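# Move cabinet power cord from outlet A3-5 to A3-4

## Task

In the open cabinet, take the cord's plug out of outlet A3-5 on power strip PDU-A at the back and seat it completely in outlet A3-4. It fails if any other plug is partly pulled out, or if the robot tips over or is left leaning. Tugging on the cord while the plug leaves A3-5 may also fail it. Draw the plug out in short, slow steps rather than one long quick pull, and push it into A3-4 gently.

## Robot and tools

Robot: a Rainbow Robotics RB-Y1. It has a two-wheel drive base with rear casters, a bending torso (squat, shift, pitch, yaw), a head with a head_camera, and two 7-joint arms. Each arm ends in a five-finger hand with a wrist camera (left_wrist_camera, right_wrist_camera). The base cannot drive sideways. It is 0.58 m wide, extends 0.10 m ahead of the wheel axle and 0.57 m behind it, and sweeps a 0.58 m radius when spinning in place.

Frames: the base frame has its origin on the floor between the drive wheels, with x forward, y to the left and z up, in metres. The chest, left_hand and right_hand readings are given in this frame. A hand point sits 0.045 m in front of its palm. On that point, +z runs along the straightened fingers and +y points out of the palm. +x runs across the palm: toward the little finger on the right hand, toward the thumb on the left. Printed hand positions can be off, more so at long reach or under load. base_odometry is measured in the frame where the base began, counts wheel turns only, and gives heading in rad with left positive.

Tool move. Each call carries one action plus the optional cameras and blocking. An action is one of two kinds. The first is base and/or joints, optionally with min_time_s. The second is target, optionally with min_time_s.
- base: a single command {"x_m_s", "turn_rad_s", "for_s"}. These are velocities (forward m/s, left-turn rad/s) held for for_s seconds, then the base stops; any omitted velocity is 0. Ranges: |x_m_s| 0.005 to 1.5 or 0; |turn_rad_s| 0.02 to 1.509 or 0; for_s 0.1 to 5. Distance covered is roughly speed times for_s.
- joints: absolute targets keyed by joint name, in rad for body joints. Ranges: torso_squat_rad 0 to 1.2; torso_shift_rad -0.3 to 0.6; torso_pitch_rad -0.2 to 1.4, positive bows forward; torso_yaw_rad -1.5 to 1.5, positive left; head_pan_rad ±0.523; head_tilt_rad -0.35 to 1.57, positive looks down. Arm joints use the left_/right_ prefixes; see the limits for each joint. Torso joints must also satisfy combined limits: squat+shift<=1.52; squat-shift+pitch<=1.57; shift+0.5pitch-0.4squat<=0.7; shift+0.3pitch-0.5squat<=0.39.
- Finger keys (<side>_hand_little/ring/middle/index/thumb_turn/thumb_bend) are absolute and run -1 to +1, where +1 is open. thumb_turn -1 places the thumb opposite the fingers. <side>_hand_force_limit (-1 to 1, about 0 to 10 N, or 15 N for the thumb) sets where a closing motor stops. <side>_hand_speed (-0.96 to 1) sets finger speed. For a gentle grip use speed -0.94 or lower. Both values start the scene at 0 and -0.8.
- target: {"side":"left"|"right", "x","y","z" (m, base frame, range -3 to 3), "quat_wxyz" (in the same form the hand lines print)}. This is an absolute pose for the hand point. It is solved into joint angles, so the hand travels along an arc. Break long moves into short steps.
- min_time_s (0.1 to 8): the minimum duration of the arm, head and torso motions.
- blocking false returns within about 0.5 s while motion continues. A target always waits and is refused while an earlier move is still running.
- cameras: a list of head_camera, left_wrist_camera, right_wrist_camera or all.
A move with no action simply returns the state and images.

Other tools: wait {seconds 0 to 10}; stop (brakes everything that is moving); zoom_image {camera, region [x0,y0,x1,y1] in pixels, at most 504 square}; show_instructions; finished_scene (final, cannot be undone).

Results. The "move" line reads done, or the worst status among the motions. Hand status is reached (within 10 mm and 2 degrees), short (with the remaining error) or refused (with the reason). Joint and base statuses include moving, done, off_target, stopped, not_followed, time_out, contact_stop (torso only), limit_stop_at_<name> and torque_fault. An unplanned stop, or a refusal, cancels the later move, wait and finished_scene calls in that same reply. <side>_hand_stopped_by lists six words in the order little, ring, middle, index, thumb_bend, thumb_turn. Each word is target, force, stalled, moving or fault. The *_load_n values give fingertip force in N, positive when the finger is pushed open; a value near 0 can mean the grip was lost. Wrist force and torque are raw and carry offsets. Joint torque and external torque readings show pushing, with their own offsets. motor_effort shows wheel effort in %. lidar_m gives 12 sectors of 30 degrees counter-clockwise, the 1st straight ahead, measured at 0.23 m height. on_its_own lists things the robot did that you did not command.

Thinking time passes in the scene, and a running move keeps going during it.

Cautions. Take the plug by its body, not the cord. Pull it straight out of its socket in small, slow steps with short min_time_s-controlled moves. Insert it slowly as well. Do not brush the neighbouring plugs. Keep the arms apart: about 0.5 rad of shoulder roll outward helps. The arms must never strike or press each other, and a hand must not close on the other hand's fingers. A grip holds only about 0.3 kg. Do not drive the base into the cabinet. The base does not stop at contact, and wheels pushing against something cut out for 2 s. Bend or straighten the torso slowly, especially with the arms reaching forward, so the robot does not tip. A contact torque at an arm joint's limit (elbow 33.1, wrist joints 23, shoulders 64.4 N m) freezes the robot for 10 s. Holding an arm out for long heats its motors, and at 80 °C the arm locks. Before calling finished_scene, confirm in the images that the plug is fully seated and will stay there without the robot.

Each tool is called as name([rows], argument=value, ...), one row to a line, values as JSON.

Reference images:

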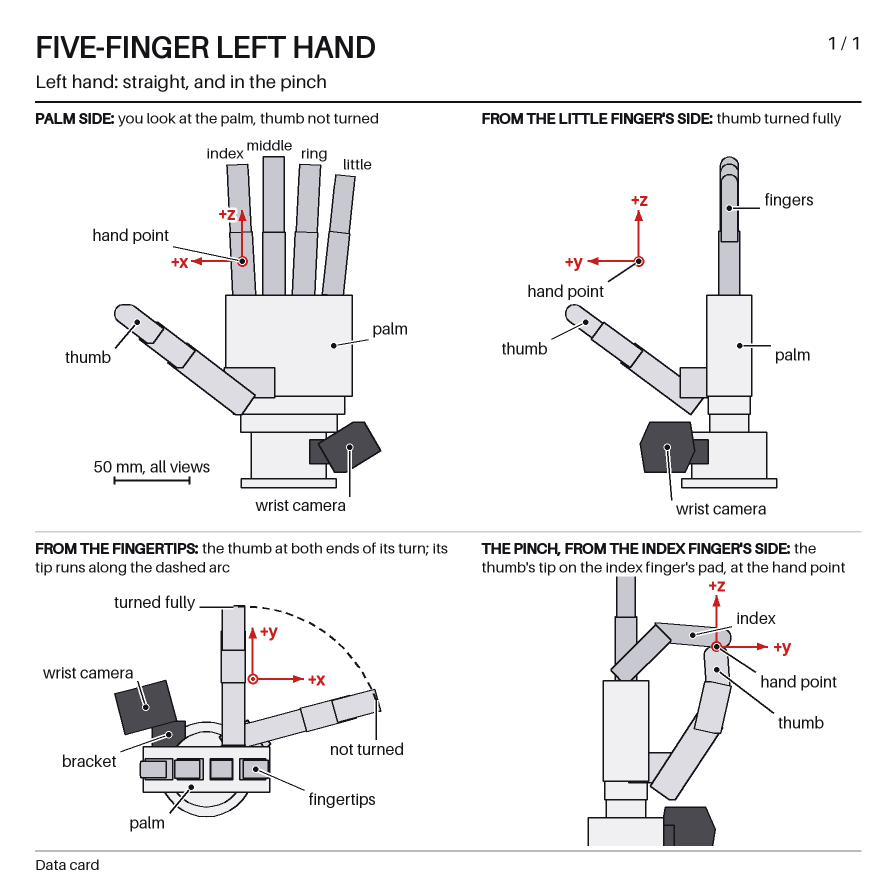

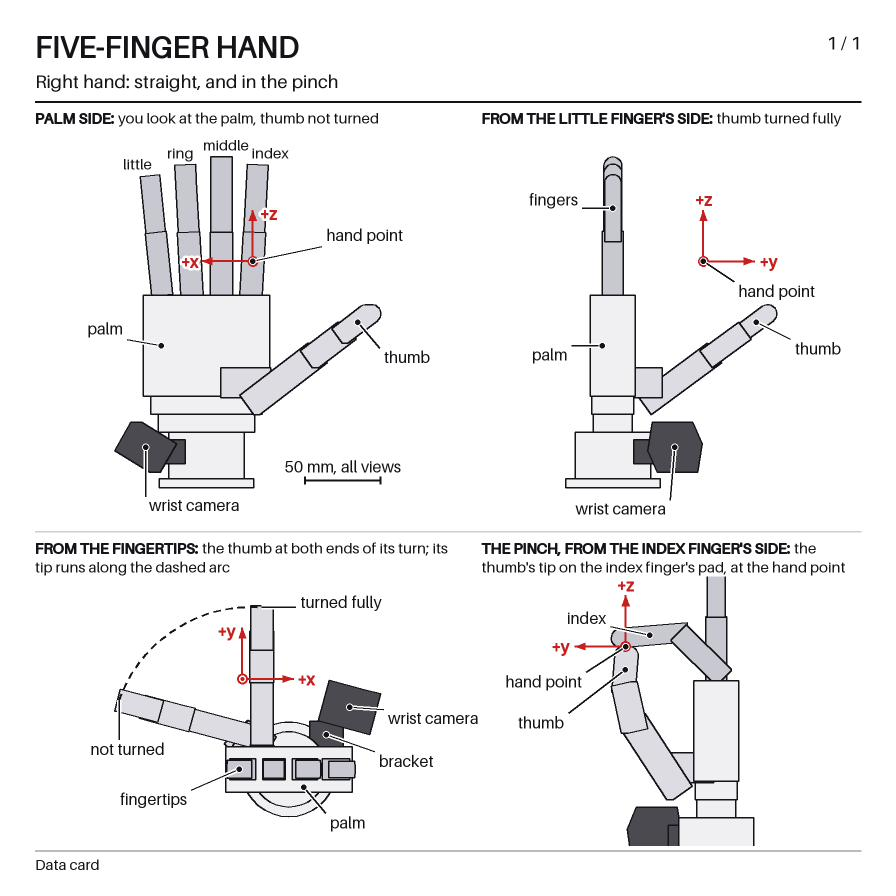

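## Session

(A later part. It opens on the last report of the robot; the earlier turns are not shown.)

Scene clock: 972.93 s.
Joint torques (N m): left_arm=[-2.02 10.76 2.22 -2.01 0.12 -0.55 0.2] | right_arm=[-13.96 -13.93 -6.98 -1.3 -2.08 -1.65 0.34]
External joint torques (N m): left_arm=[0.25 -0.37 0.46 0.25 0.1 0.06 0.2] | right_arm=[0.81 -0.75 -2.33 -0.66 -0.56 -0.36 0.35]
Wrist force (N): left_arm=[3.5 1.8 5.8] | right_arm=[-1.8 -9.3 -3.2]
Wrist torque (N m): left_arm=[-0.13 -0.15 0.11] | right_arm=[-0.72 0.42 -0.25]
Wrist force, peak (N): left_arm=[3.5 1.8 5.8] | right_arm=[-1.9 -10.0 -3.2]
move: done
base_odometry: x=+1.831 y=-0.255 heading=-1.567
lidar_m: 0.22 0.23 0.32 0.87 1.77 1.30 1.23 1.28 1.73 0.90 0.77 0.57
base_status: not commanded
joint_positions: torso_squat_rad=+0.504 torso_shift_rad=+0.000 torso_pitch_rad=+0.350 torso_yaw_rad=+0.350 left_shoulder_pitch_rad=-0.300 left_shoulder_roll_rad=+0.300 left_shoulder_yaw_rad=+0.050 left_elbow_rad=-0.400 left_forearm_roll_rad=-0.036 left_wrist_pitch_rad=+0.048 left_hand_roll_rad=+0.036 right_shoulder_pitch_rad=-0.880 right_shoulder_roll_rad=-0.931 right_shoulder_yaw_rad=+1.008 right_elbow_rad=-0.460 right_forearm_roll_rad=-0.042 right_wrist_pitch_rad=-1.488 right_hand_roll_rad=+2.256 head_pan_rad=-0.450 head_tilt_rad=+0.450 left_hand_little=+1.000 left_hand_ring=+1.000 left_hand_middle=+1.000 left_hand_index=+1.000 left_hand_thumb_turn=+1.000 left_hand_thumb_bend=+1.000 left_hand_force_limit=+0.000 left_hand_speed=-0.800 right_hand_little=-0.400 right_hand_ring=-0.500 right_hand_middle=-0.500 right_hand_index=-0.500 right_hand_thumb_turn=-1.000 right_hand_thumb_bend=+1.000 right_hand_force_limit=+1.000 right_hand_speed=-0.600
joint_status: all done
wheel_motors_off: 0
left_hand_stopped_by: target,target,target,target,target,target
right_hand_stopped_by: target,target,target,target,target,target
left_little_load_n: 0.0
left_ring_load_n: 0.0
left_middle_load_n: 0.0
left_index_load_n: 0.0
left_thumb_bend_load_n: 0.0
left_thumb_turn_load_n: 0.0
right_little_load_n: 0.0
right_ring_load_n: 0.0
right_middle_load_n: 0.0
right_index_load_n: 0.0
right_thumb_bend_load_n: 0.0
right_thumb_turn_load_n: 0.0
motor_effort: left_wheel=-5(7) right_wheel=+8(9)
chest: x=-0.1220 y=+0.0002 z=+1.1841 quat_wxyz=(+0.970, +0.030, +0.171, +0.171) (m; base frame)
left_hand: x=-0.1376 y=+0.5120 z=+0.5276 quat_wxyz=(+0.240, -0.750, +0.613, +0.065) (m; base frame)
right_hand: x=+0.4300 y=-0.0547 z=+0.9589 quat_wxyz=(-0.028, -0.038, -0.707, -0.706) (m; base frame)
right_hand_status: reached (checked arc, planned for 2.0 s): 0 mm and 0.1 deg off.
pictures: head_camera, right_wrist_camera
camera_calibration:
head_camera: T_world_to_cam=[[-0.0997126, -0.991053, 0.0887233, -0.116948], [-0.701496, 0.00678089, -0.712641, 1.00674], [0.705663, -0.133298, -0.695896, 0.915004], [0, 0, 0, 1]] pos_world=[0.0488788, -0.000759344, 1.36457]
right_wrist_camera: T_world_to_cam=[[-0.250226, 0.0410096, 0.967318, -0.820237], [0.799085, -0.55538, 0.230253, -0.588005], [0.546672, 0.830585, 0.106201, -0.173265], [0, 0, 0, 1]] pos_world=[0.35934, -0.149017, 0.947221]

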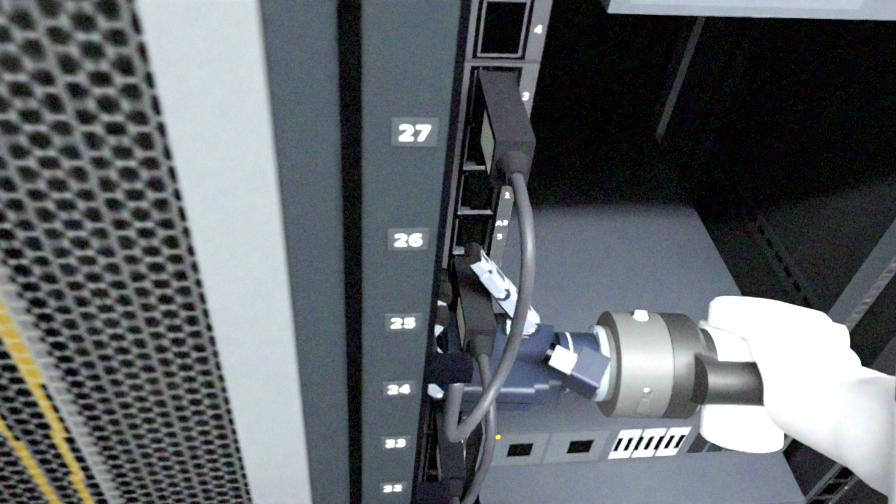

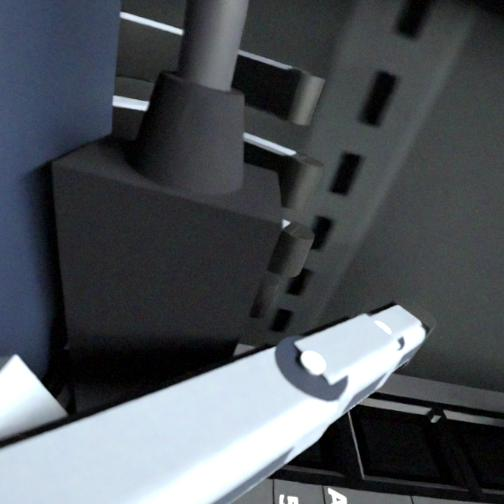

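zoom_image(camera="right_wrist_camera", region=[30, 280, 290, 440])

Scaled by 1.938 from the camera's 504x504 image, which has a finer 720x720 frame.

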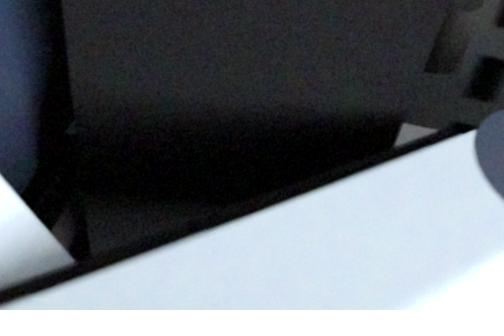

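move(target={"side": "right", "x": 0.4280, "y": -0.0600, "z": 0.9585, "quat_wxyz": [0.0290, 0.0384, 0.70715, 0.7058]}, min_time_s=1.5)

move(joints={"right_hand_index": -0.3, "right_hand_middle": -0.3, "right_hand_ring": -0.3, "right_hand_little": -0.2})

move(target={"side": "right", "x": 0.4250, "y": -0.0680, "z": 0.9585, "quat_wxyz": [0.0290, 0.0384, 0.70715, 0.7058]}, min_time_s=1.5)

move(joints={"right_hand_index": 1, "right_hand_middle": 1, "right_hand_ring": 1, "right_hand_little": 1}, cameras=["right_wrist_camera", "head_camera"])

Scene clock: 981.53 s.
Joint torques (N m): left_arm=[-1.88 10.45 2.34 -2.27 0.02 -0.4 0.22] | right_arm=[-13.6 -14.14 -7.28 -1.23 -2.01 -1.74 0.44]
External joint torques (N m): left_arm=[0.39 -0.68 0.58 -0.01 0.01 0.21 0.23] | right_arm=[0.94 -0.77 -2.59 -0.65 -0.5 -0.45 0.45]
Wrist force (N): left_arm=[2.9 1.2 5.8] | right_arm=[-1.8 -9.2 -3.4]
Wrist torque (N m): left_arm=[-0.23 -0.08 0.10] | right_arm=[-0.67 0.38 -0.21]
Wrist force, peak (N): left_arm=[3.0 1.5 6.2] | right_arm=[-1.5 -9.7 -3.6]
move: done
base_odometry: x=+1.831 y=-0.255 heading=-1.567
lidar_m: 0.22 0.23 0.32 0.87 1.77 1.29 1.23 1.27 1.73 0.90 0.77 0.58
base_status: not commanded
joint_positions: torso_squat_rad=+0.504 torso_shift_rad=+0.000 torso_pitch_rad=+0.350 torso_yaw_rad=+0.350 left_shoulder_pitch_rad=-0.300 left_shoulder_roll_rad=+0.300 left_shoulder_yaw_rad=+0.050 left_elbow_rad=-0.400 left_forearm_roll_rad=-0.036 left_wrist_pitch_rad=+0.048 left_hand_roll_rad=+0.036 right_shoulder_pitch_rad=-0.869 right_shoulder_roll_rad=-0.942 right_shoulder_yaw_rad=+1.006 right_elbow_rad=-0.469 right_forearm_roll_rad=-0.046 right_wrist_pitch_rad=-1.493 right_hand_roll_rad=+2.260 head_pan_rad=-0.450 head_tilt_rad=+0.450 left_hand_little=+1.000 left_hand_ring=+1.000 left_hand_middle=+1.000 left_hand_index=+1.000 left_hand_thumb_turn=+1.000 left_hand_thumb_bend=+1.000 left_hand_force_limit=+0.000 left_hand_speed=-0.800 right_hand_little=-0.400 right_hand_ring=-0.500 right_hand_middle=-0.500 right_hand_index=-0.500 right_hand_thumb_turn=-1.000 right_hand_thumb_bend=+1.000 right_hand_force_limit=+1.000 right_hand_speed=-0.600
joint_status: all done
wheel_motors_off: 0
left_hand_stopped_by: target,target,target,target,target,target
right_hand_stopped_by: target,target,target,target,target,target
left_little_load_n: 0.0
left_ring_load_n: 0.0
left_middle_load_n: 0.0
left_index_load_n: 0.0
left_thumb_bend_load_n: 0.0
left_thumb_turn_load_n: 0.0
right_little_load_n: 0.0
right_ring_load_n: 0.0
right_middle_load_n: 0.0
right_index_load_n: 0.0
right_thumb_bend_load_n: 0.0
right_thumb_turn_load_n: 0.0
motor_effort: left_wheel=-6(7) right_wheel=+8(9)
chest: x=-0.1220 y=+0.0002 z=+1.1841 quat_wxyz=(+0.970, +0.030, +0.171, +0.171) (m; base frame)
left_hand: x=-0.1376 y=+0.5120 z=+0.5276 quat_wxyz=(+0.240, -0.750, +0.613, +0.065) (m; base frame)
right_hand: x=+0.4280 y=-0.0597 z=+0.9584 quat_wxyz=(-0.029, -0.038, -0.707, -0.706) (m; base frame)
right_hand_status: reached (checked arc, planned for 1.5 s): 0 mm and 0.0 deg off.
pictures: none

Scene clock: 982.20 s.
Joint torques (N m): left_arm=[-1.81 11.08 2.26 -2.2 0.09 -0.59 0.14] | right_arm=[-13.32 -14.55 -6.53 -0.97 -2.04 -1.61 0.42]
External joint torques (N m): left_arm=[0.46 -0.05 0.5 0.07 0.08 0.02 0.15] | right_arm=[1.22 -1.18 -1.84 -0.38 -0.53 -0.31 0.42]
Wrist force (N): left_arm=[2.9 1.3 5.6] | right_arm=[-2.0 -8.6 -3.3]
Wrist torque (N m): left_arm=[-0.21 -0.05 0.10] | right_arm=[-0.57 0.42 -0.23]
Wrist force, peak (N): left_arm=[3.3 1.6 5.9] | right_arm=[-2.4 -9.3 -3.2]
move: done
base_odometry: x=+1.831 y=-0.255 heading=-1.567
lidar_m: 0.22 0.23 0.32 0.87 1.76 1.29 1.22 1.27 1.74 0.90 0.76 0.58
base_status: not commanded
joint_positions: torso_squat_rad=+0.504 torso_shift_rad=+0.000 torso_pitch_rad=+0.350 torso_yaw_rad=+0.350 left_shoulder_pitch_rad=-0.300 left_shoulder_roll_rad=+0.300 left_shoulder_yaw_rad=+0.050 left_elbow_rad=-0.400 left_forearm_roll_rad=-0.036 left_wrist_pitch_rad=+0.048 left_hand_roll_rad=+0.036 right_shoulder_pitch_rad=-0.869 right_shoulder_roll_rad=-0.942 right_shoulder_yaw_rad=+1.006 right_elbow_rad=-0.469 right_forearm_roll_rad=-0.046 right_wrist_pitch_rad=-1.493 right_hand_roll_rad=+2.260 head_pan_rad=-0.450 head_tilt_rad=+0.450 left_hand_little=+1.000 left_hand_ring=+1.000 left_hand_middle=+1.000 left_hand_index=+1.000 left_hand_thumb_turn=+1.000 left_hand_thumb_bend=+1.000 left_hand_force_limit=+0.000 left_hand_speed=-0.800 right_hand_little=-0.200 right_hand_ring=-0.300 right_hand_middle=-0.300 right_hand_index=-0.300 right_hand_thumb_turn=-1.000 right_hand_thumb_bend=+1.000 right_hand_force_limit=+1.000 right_hand_speed=-0.600
joint_status: all done
wheel_motors_off: 0
left_hand_stopped_by: target,target,target,target,target,target
right_hand_stopped_by: target,target,target,target,target,target
left_little_load_n: 0.5
left_ring_load_n: 0.0
left_middle_load_n: 0.0
left_index_load_n: 0.0
left_thumb_bend_load_n: 0.0
left_thumb_turn_load_n: 0.0
right_little_load_n: 0.0
right_ring_load_n: 0.0
right_middle_load_n: 0.0
right_index_load_n: 0.0
right_thumb_bend_load_n: 0.0
right_thumb_turn_load_n: 0.0
motor_effort: left_wheel=-6(7) right_wheel=+8(9)
chest: x=-0.1220 y=+0.0002 z=+1.1841 quat_wxyz=(+0.970, +0.030, +0.171, +0.171) (m; base frame)
left_hand: x=-0.1376 y=+0.5120 z=+0.5276 quat_wxyz=(+0.240, -0.750, +0.613, +0.065) (m; base frame)
right_hand: x=+0.4280 y=-0.0597 z=+0.9584 quat_wxyz=(-0.029, -0.038, -0.707, -0.706) (m; base frame)
pictures: none

Scene clock: 984.03 s.
Joint torques (N m): left_arm=[-1.86 10.68 2.47 -2.23 0.16 -0.52 0.22] | right_arm=[-13.2 -14.39 -6.83 -1.07 -1.93 -1.71 0.38]
External joint torques (N m): left_arm=[0.41 -0.45 0.71 0.04 0.15 0.09 0.22] | right_arm=[1.02 -0.72 -2.11 -0.56 -0.42 -0.41 0.39]
Wrist force (N): left_arm=[3.1 1.5 5.8] | right_arm=[-2.3 -8.6 -3.4]
Wrist torque (N m): left_arm=[-0.18 -0.09 0.09] | right_arm=[-0.57 0.46 -0.25]
Wrist force, peak (N): left_arm=[3.6 1.6 5.8] | right_arm=[-1.9 -9.6 -2.8]
move: done
base_odometry: x=+1.831 y=-0.255 heading=-1.567
lidar_m: 0.22 0.23 0.32 0.86 1.77 1.29 1.23 1.27 1.73 0.90 0.77 0.59
base_status: not commanded
joint_positions: torso_squat_rad=+0.504 torso_shift_rad=+0.000 torso_pitch_rad=+0.350 torso_yaw_rad=+0.350 left_shoulder_pitch_rad=-0.300 left_shoulder_roll_rad=+0.300 left_shoulder_yaw_rad=+0.050 left_elbow_rad=-0.400 left_forearm_roll_rad=-0.036 left_wrist_pitch_rad=+0.048 left_hand_roll_rad=+0.036 right_shoulder_pitch_rad=-0.854 right_shoulder_roll_rad=-0.957 right_shoulder_yaw_rad=+1.003 right_elbow_rad=-0.477 right_forearm_roll_rad=-0.050 right_wrist_pitch_rad=-1.505 right_hand_roll_rad=+2.264 head_pan_rad=-0.450 head_tilt_rad=+0.450 left_hand_little=+1.000 left_hand_ring=+1.000 left_hand_middle=+1.000 left_hand_index=+1.000 left_hand_thumb_turn=+1.000 left_hand_thumb_bend=+1.000 left_hand_force_limit=+0.000 left_hand_speed=-0.800 right_hand_little=-0.200 right_hand_ring=-0.300 right_hand_middle=-0.300 right_hand_index=-0.300 right_hand_thumb_turn=-1.000 right_hand_thumb_bend=+1.000 right_hand_force_limit=+1.000 right_hand_speed=-0.600
joint_status: all done
wheel_motors_off: 0
left_hand_stopped_by: target,target,target,target,target,target
right_hand_stopped_by: target,target,target,target,target,target
left_little_load_n: 0.0
left_ring_load_n: 0.0
left_middle_load_n: 0.0
left_index_load_n: 0.0
left_thumb_bend_load_n: 0.0
left_thumb_turn_load_n: 0.0
right_little_load_n: 0.0
right_ring_load_n: 0.0
right_middle_load_n: 0.0
right_index_load_n: 0.0
right_thumb_bend_load_n: 0.0
right_thumb_turn_load_n: 0.0
motor_effort: left_wheel=-6(7) right_wheel=+8(9)
chest: x=-0.1220 y=+0.0002 z=+1.1841 quat_wxyz=(+0.970, +0.030, +0.171, +0.171) (m; base frame)
left_hand: x=-0.1376 y=+0.5120 z=+0.5276 quat_wxyz=(+0.240, -0.750, +0.613, +0.065) (m; base frame)
right_hand: x=+0.4250 y=-0.0677 z=+0.9584 quat_wxyz=(-0.029, -0.038, -0.707, -0.706) (m; base frame)
right_hand_status: reached (checked arc, planned for 1.5 s): 0 mm and 0.1 deg off.
pictures: none

Scene clock: 985.77 s.
Joint torques (N m): left_arm=[-2.04 10.81 2.3 -2.06 0.09 -0.48 0.05] | right_arm=[-13.2 -12.53 -6.39 -0.87 -1.52 -1.2 0.32]
External joint torques (N m): left_arm=[0.23 -0.32 0.54 0.21 0.08 0.13 0.06] | right_arm=[1.02 1.13 -1.66 -0.36 -0.01 0.1 0.33]
Wrist force (N): left_arm=[3.2 1.7 5.7] | right_arm=[-2.5 -6.4 -7.2]
Wrist torque (N m): left_arm=[-0.17 -0.10 0.11] | right_arm=[-0.44 0.54 -0.16]
Wrist force, peak (N): left_arm=[2.8 1.7 6.1] | right_arm=[-2.2 -8.3 -7.6]
move: done
base_odometry: x=+1.831 y=-0.255 heading=-1.567
lidar_m: 0.22 0.23 0.33 0.86 1.77 1.29 1.23 1.27 1.73 0.91 0.77 0.58
base_status: not commanded
joint_positions: torso_squat_rad=+0.504 torso_shift_rad=+0.000 torso_pitch_rad=+0.350 torso_yaw_rad=+0.350 left_shoulder_pitch_rad=-0.300 left_shoulder_roll_rad=+0.300 left_shoulder_yaw_rad=+0.050 left_elbow_rad=-0.400 left_forearm_roll_rad=-0.036 left_wrist_pitch_rad=+0.048 left_hand_roll_rad=+0.036 right_shoulder_pitch_rad=-0.854 right_shoulder_roll_rad=-0.957 right_shoulder_yaw_rad=+1.003 right_elbow_rad=-0.477 right_forearm_roll_rad=-0.050 right_wrist_pitch_rad=-1.505 right_hand_roll_rad=+2.264 head_pan_rad=-0.450 head_tilt_rad=+0.450 left_hand_little=+1.000 left_hand_ring=+1.000 left_hand_middle=+1.000 left_hand_index=+1.000 left_hand_thumb_turn=+1.000 left_hand_thumb_bend=+1.000 left_hand_force_limit=+0.000 left_hand_speed=-0.800 right_hand_little=+1.000 right_hand_ring=+1.000 right_hand_middle=+0.999 right_hand_index=+1.000 right_hand_thumb_turn=-1.000 right_hand_thumb_bend=+1.000 right_hand_force_limit=+1.000 right_hand_speed=-0.600
joint_status: all done
wheel_motors_off: 0
left_hand_stopped_by: target,target,target,target,target,target
right_hand_stopped_by: target,target,target,target,target,target
left_little_load_n: 0.0
left_ring_load_n: 0.0
left_middle_load_n: 0.5
left_index_load_n: 0.0
left_thumb_bend_load_n: 0.0
left_thumb_turn_load_n: 0.0
right_little_load_n: 0.0
right_ring_load_n: 0.0
right_middle_load_n: -2.5
right_index_load_n: 0.0
right_thumb_bend_load_n: 0.0
right_thumb_turn_load_n: 0.0
motor_effort: left_wheel=-6(7) right_wheel=+9(9)
chest: x=-0.1220 y=+0.0002 z=+1.1841 quat_wxyz=(+0.970, +0.030, +0.171, +0.171) (m; base frame)
left_hand: x=-0.1376 y=+0.5120 z=+0.5276 quat_wxyz=(+0.240, -0.750, +0.613, +0.065) (m; base frame)
right_hand: x=+0.4251 y=-0.0679 z=+0.9585 quat_wxyz=(-0.029, -0.038, -0.707, -0.706) (m; base frame)
pictures: head_camera, right_wrist_camera
camera_calibration:
head_camera: T_world_to_cam=[[-0.0997126, -0.991053, 0.0887233, -0.116948], [-0.701496, 0.00678089, -0.712641, 1.00674], [0.705663, -0.133298, -0.695896, 0.915004], [0, 0, 0, 1]] pos_world=[0.0488788, -0.000759344, 1.36457]
right_wrist_camera: T_world_to_cam=[[-0.250225, 0.0417079, 0.967289, -0.820492], [0.798576, -0.555986, 0.230554, -0.591552], [0.547415, 0.830144, 0.105815, -0.159562], [0, 0, 0, 1]] pos_world=[0.354439, -0.162214, 0.946921]

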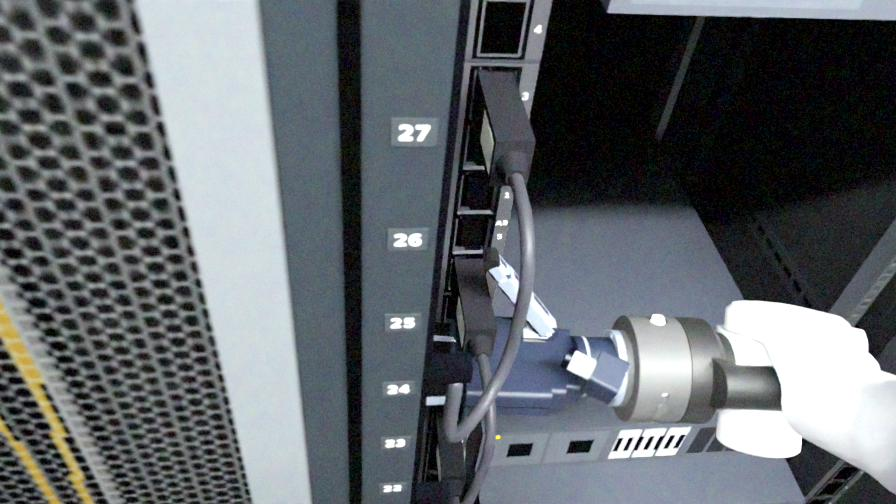

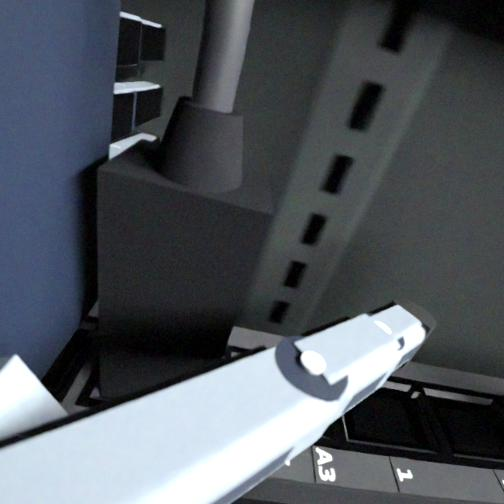

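move(target={"side": "right", "x": 0.4220, "y": -0.0900, "z": 0.9580, "quat_wxyz": [0.0290, 0.0384, 0.70715, 0.7058]}, min_time_s=2)

move(target={"side": "right", "x": 0.4160, "y": -0.1300, "z": 0.9580, "quat_wxyz": [0.0290, 0.0384, 0.70715, 0.7058]}, min_time_s=2, cameras=["right_wrist_camera", "head_camera"])

zoom_image(camera="head_camera", region=[430, 190, 550, 370])

Scene clock: 991.17 s.
Joint torques (N m): left_arm=[-2 11.01 2.02 -2.1 0.16 -0.61 0.03] | right_arm=[-12.83 -15.06 -6.36 0.13 -2.1 -1.65 0.4]
External joint torques (N m): left_arm=[0.27 -0.12 0.26 0.17 0.14 -0.01 0.04] | right_arm=[0.86 -0.84 -1.95 0.28 -0.57 -0.34 0.41]
Wrist force (N): left_arm=[2.9 1.3 5.5] | right_arm=[-1.8 -8.9 -2.4]
Wrist torque (N m): left_arm=[-0.21 -0.07 0.12] | right_arm=[-0.63 0.38 -0.15]
Wrist force, peak (N): left_arm=[3.3 1.5 6.1] | right_arm=[-2.3 -7.9 -7.5]
move: done
base_odometry: x=+1.831 y=-0.255 heading=-1.567
lidar_m: 0.22 0.23 0.32 0.86 1.77 1.29 1.23 1.27 1.73 0.90 0.77 0.57
base_status: not commanded
joint_positions: torso_squat_rad=+0.504 torso_shift_rad=+0.000 torso_pitch_rad=+0.350 torso_yaw_rad=+0.350 left_shoulder_pitch_rad=-0.300 left_shoulder_roll_rad=+0.300 left_shoulder_yaw_rad=+0.050 left_elbow_rad=-0.400 left_forearm_roll_rad=-0.036 left_wrist_pitch_rad=+0.048 left_hand_roll_rad=+0.036 right_shoulder_pitch_rad=-0.840 right_shoulder_roll_rad=-0.969 right_shoulder_yaw_rad=+1.001 right_elbow_rad=-0.426 right_forearm_roll_rad=-0.054 right_wrist_pitch_rad=-1.564 right_hand_roll_rad=+2.264 head_pan_rad=-0.450 head_tilt_rad=+0.450 left_hand_little=+1.000 left_hand_ring=+1.000 left_hand_middle=+1.000 left_hand_index=+1.000 left_hand_thumb_turn=+1.000 left_hand_thumb_bend=+1.000 left_hand_force_limit=+0.000 left_hand_speed=-0.800 right_hand_little=+1.000 right_hand_ring=+1.000 right_hand_middle=+1.000 right_hand_index=+1.000 right_hand_thumb_turn=-1.000 right_hand_thumb_bend=+1.000 right_hand_force_limit=+1.000 right_hand_speed=-0.600
joint_status: all done
wheel_motors_off: 0
left_hand_stopped_by: target,target,target,target,target,target
right_hand_stopped_by: target,target,target,target,target,target
left_little_load_n: 0.0
left_ring_load_n: 0.0
left_middle_load_n: 0.0
left_index_load_n: 0.0
left_thumb_bend_load_n: 0.0
left_thumb_turn_load_n: 0.0
right_little_load_n: 0.0
right_ring_load_n: 0.0
right_middle_load_n: 0.0
right_index_load_n: 0.0
right_thumb_bend_load_n: 0.0
right_thumb_turn_load_n: 0.0
motor_effort: left_wheel=-6(7) right_wheel=+8(9)
chest: x=-0.1220 y=+0.0002 z=+1.1841 quat_wxyz=(+0.970, +0.030, +0.171, +0.171) (m; base frame)
left_hand: x=-0.1376 y=+0.5120 z=+0.5276 quat_wxyz=(+0.240, -0.750, +0.613, +0.065) (m; base frame)
right_hand: x=+0.4218 y=-0.0890 z=+0.9582 quat_wxyz=(-0.030, -0.041, -0.708, -0.704) (m; base frame)
right_hand_status: reached (checked arc, planned for 2.0 s): 1 mm and 0.4 deg off.
pictures: none

Scene clock: 993.50 s.
Joint torques (N m): left_arm=[-2.04 10.9 2.05 -2.3 0.19 -0.54 0.29] | right_arm=[-11.33 -16.62 -6.95 -0.75 -1.65 -1.8 -0.45]
External joint torques (N m): left_arm=[0.23 -0.23 0.29 -0.03 0.17 0.07 0.3] | right_arm=[0.6 -0.71 -2.17 -0.49 -0.11 -0.5 -0.44]
Wrist force (N): left_arm=[2.8 1.8 5.6] | right_arm=[-1.3 -9.4 -3.1]
Wrist torque (N m): left_arm=[-0.15 -0.05 0.08] | right_arm=[-0.70 0.35 -0.33]
Wrist force, peak (N): left_arm=[3.0 1.5 6.1] | right_arm=[-1.5 -9.9 -3.5]
move: short
base_odometry: x=+1.831 y=-0.255 heading=-1.567
lidar_m: 0.22 0.23 0.32 0.86 1.77 1.29 1.23 1.28 1.74 0.90 0.76 0.58
base_status: not commanded
joint_positions: torso_squat_rad=+0.504 torso_shift_rad=+0.000 torso_pitch_rad=+0.350 torso_yaw_rad=+0.350 left_shoulder_pitch_rad=-0.300 left_shoulder_roll_rad=+0.300 left_shoulder_yaw_rad=+0.050 left_elbow_rad=-0.400 left_forearm_roll_rad=-0.036 left_wrist_pitch_rad=+0.048 left_hand_roll_rad=+0.036 right_shoulder_pitch_rad=-0.736 right_shoulder_roll_rad=-1.049 right_shoulder_yaw_rad=+0.883 right_elbow_rad=-0.494 right_forearm_roll_rad=-0.001 right_wrist_pitch_rad=-1.570 right_hand_roll_rad=+2.249 head_pan_rad=-0.450 head_tilt_rad=+0.450 left_hand_little=+1.000 left_hand_ring=+1.000 left_hand_middle=+1.000 left_hand_index=+1.000 left_hand_thumb_turn=+1.000 left_hand_thumb_bend=+1.000 left_hand_force_limit=+0.000 left_hand_speed=-0.800 right_hand_little=+1.000 right_hand_ring=+1.000 right_hand_middle=+1.000 right_hand_index=+1.000 right_hand_thumb_turn=-1.000 right_hand_thumb_bend=+1.000 right_hand_force_limit=+1.000 right_hand_speed=-0.600
joint_status: all done
wheel_motors_off: 0
left_hand_stopped_by: target,target,target,target,target,target
right_hand_stopped_by: target,target,target,target,target,target
left_little_load_n: 0.0
left_ring_load_n: 0.0
left_middle_load_n: 0.0
left_index_load_n: 0.0
left_thumb_bend_load_n: 0.0
left_thumb_turn_load_n: 0.0
right_little_load_n: 0.0
right_ring_load_n: 0.0
right_middle_load_n: 0.0
right_index_load_n: 0.0
right_thumb_bend_load_n: 0.0
right_thumb_turn_load_n: 0.0
motor_effort: left_wheel=-6(7) right_wheel=+9(9)
chest: x=-0.1220 y=+0.0002 z=+1.1841 quat_wxyz=(+0.970, +0.030, +0.171, +0.171) (m; base frame)
left_hand: x=-0.1376 y=+0.5120 z=+0.5276 quat_wxyz=(+0.240, -0.750, +0.613, +0.065) (m; base frame)
right_hand: x=+0.4156 y=-0.1296 z=+0.9582 quat_wxyz=(-0.039, -0.055, -0.715, -0.696) (m; base frame)
right_hand_status: short (checked arc, as near as the solve gets, planned for 2.0 s): 1 mm and 2.7 deg off. The place is met; only the turn is off.
pictures: head_camera, right_wrist_camera
camera_calibration:
head_camera: T_world_to_cam=[[-0.0997126, -0.991053, 0.0887233, -0.116948], [-0.701496, 0.00678089, -0.712641, 1.00674], [0.705663, -0.133298, -0.695896, 0.915004], [0, 0, 0, 1]] pos_world=[0.0488788, -0.000759344, 1.36457]
right_wrist_camera: T_world_to_cam=[[-0.236688, 0.0760462, 0.968605, -0.822361], [0.779545, -0.580168, 0.236039, -0.618616], [0.579903, 0.810939, 0.0780373, -0.0924704], [0, 0, 0, 1]] pos_world=[0.34122, -0.221376, 0.949776]

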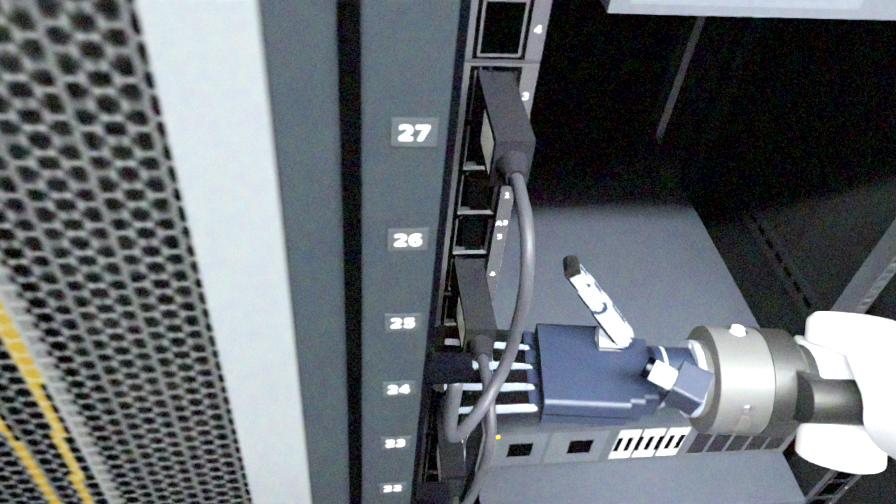

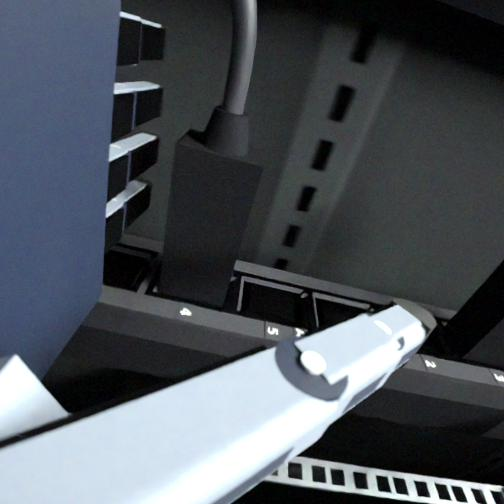

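Scaled by 2.800 from the camera's 896x504 image, which has a finer 1280x720 frame.

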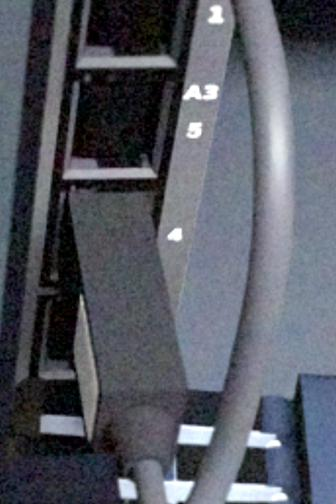

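zoom_image(camera="right_wrist_camera", region=[130, 220, 270, 330])

move(target={"side": "right", "x": 0.4080, "y": -0.1800, "z": 0.9580, "quat_wxyz": [0.0410, 0.0560, 0.7150, 0.6950]}, min_time_s=2, cameras=["right_wrist_camera", "head_camera"])

zoom_image(camera="right_wrist_camera", region=[130, 180, 504, 440])

zoom_image(camera="head_camera", region=[430, 250, 520, 370])

Scaled by 3.600 from the camera's 504x504 image, which has a finer 720x720 frame.

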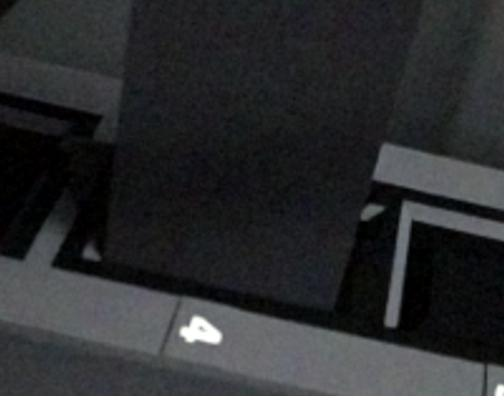

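Scene clock: 997.57 s.
Joint torques (N m): left_arm=[-1.9 10.73 1.96 -1.95 0.13 -0.47 0.14] | right_arm=[-8.41 -18.29 -6.88 -0.39 -1.7 -1.6 -0.38]
External joint torques (N m): left_arm=[0.38 -0.41 0.2 0.32 0.12 0.13 0.14] | right_arm=[1.3 -0.47 -1.75 -0.42 -0.16 -0.29 -0.38]
Wrist force (N): left_arm=[2.8 1.4 5.7] | right_arm=[-2.2 -9.2 -2.2]
Wrist torque (N m): left_arm=[-0.20 -0.06 0.10] | right_arm=[-0.68 0.42 -0.31]
Wrist force, peak (N): left_arm=[3.3 1.5 6.2] | right_arm=[-1.9 -10.0 -2.9]
move: short
base_odometry: x=+1.831 y=-0.255 heading=-1.567
lidar_m: 0.22 0.23 0.33 0.87 1.77 1.29 1.23 1.27 1.73 0.90 0.77 0.57
base_status: not commanded
joint_positions: torso_squat_rad=+0.504 torso_shift_rad=+0.000 torso_pitch_rad=+0.350 torso_yaw_rad=+0.350 left_shoulder_pitch_rad=-0.300 left_shoulder_roll_rad=+0.300 left_shoulder_yaw_rad=+0.050 left_elbow_rad=-0.400 left_forearm_roll_rad=-0.036 left_wrist_pitch_rad=+0.048 left_hand_roll_rad=+0.036 right_shoulder_pitch_rad=-0.603 right_shoulder_roll_rad=-1.143 right_shoulder_yaw_rad=+0.788 right_elbow_rad=-0.563 right_forearm_roll_rad=+0.000 right_wrist_pitch_rad=-1.570 right_hand_roll_rad=+2.245 head_pan_rad=-0.450 head_tilt_rad=+0.450 left_hand_little=+1.000 left_hand_ring=+1.000 left_hand_middle=+1.000 left_hand_index=+1.000 left_hand_thumb_turn=+1.000 left_hand_thumb_bend=+1.000 left_hand_force_limit=+0.000 left_hand_speed=-0.800 right_hand_little=+1.000 right_hand_ring=+1.000 right_hand_middle=+1.000 right_hand_index=+1.000 right_hand_thumb_turn=-1.000 right_hand_thumb_bend=+1.000 right_hand_force_limit=+1.000 right_hand_speed=-0.600
joint_status: all done
wheel_motors_off: 0
left_hand_stopped_by: target,target,target,target,target,target
right_hand_stopped_by: target,target,target,target,target,target
left_little_load_n: 0.0
left_ring_load_n: -0.5
left_middle_load_n: -0.5
left_index_load_n: 0.0
left_thumb_bend_load_n: 0.0
left_thumb_turn_load_n: 0.0
right_little_load_n: 0.0
right_ring_load_n: 0.0
right_middle_load_n: 0.0
right_index_load_n: 0.0
right_thumb_bend_load_n: 0.0
right_thumb_turn_load_n: 0.0
motor_effort: left_wheel=-6(7) right_wheel=+9(9)
chest: x=-0.1220 y=+0.0002 z=+1.1841 quat_wxyz=(+0.970, +0.030, +0.171, +0.171) (m; base frame)
left_hand: x=-0.1376 y=+0.5120 z=+0.5276 quat_wxyz=(+0.240, -0.750, +0.613, +0.065) (m; base frame)
right_hand: x=+0.4076 y=-0.1795 z=+0.9581 quat_wxyz=(-0.055, -0.079, -0.726, -0.681) (m; base frame)
right_hand_status: short (checked arc, as near as the solve gets, planned for 2.0 s): 1 mm and 3.6 deg off. The place is met; only the turn is off.
pictures: head_camera, right_wrist_camera
camera_calibration:
head_camera: T_world_to_cam=[[-0.0997126, -0.991053, 0.0887233, -0.116948], [-0.701496, 0.00678089, -0.712641, 1.00674], [0.705663, -0.133298, -0.695896, 0.915004], [0, 0, 0, 1]] pos_world=[0.0488788, -0.000759344, 1.36457]
right_wrist_camera: T_world_to_cam=[[-0.21919, 0.122273, 0.96799, -0.818687], [0.749269, -0.614373, 0.247269, -0.645967], [0.624942, 0.779484, 0.0430491, -0.0378253], [0, 0, 0, 1]] pos_world=[0.328193, -0.267277, 0.953837]

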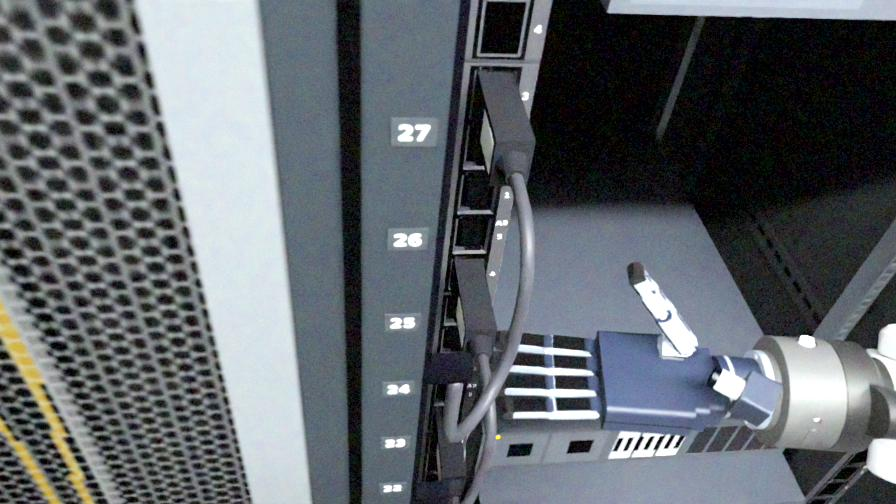

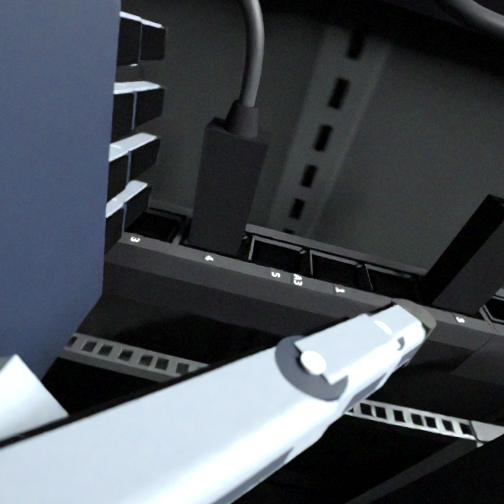

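Scaled by 1.348 from the camera's 504x504 image, which has a finer 720x720 frame.

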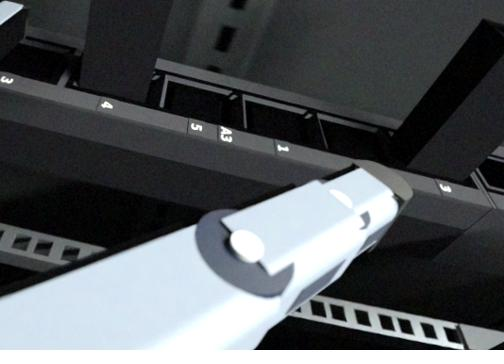

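Scaled by 4.200 from the camera's 896x504 image, which has a finer 1280x720 frame.

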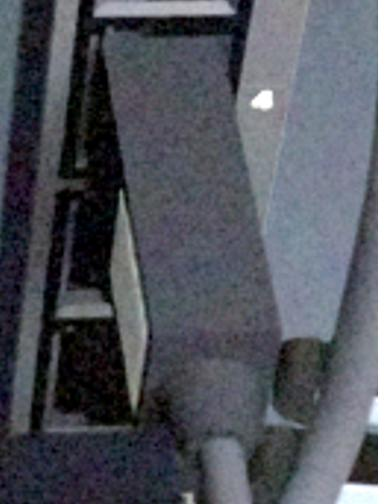

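zoom_image(camera="right_wrist_camera", region=[404, 170, 504, 320])

zoom_image(camera="right_wrist_camera", region=[180, 90, 290, 270])

Scaled by 3.360 from the camera's 504x504 image, which has a finer 720x720 frame.

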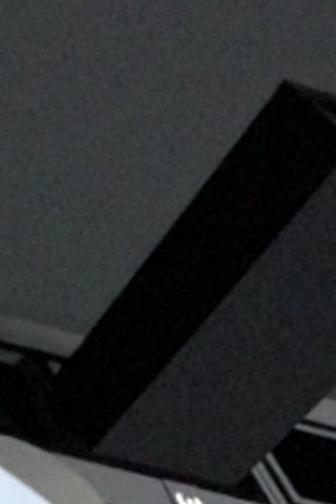

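Scaled by 2.800 from the camera's 504x504 image, which has a finer 720x720 frame.

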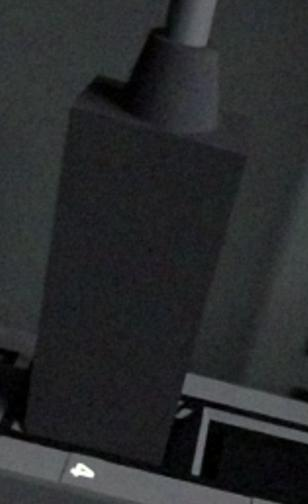

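finished_scene()

The scene is finished: the task was done.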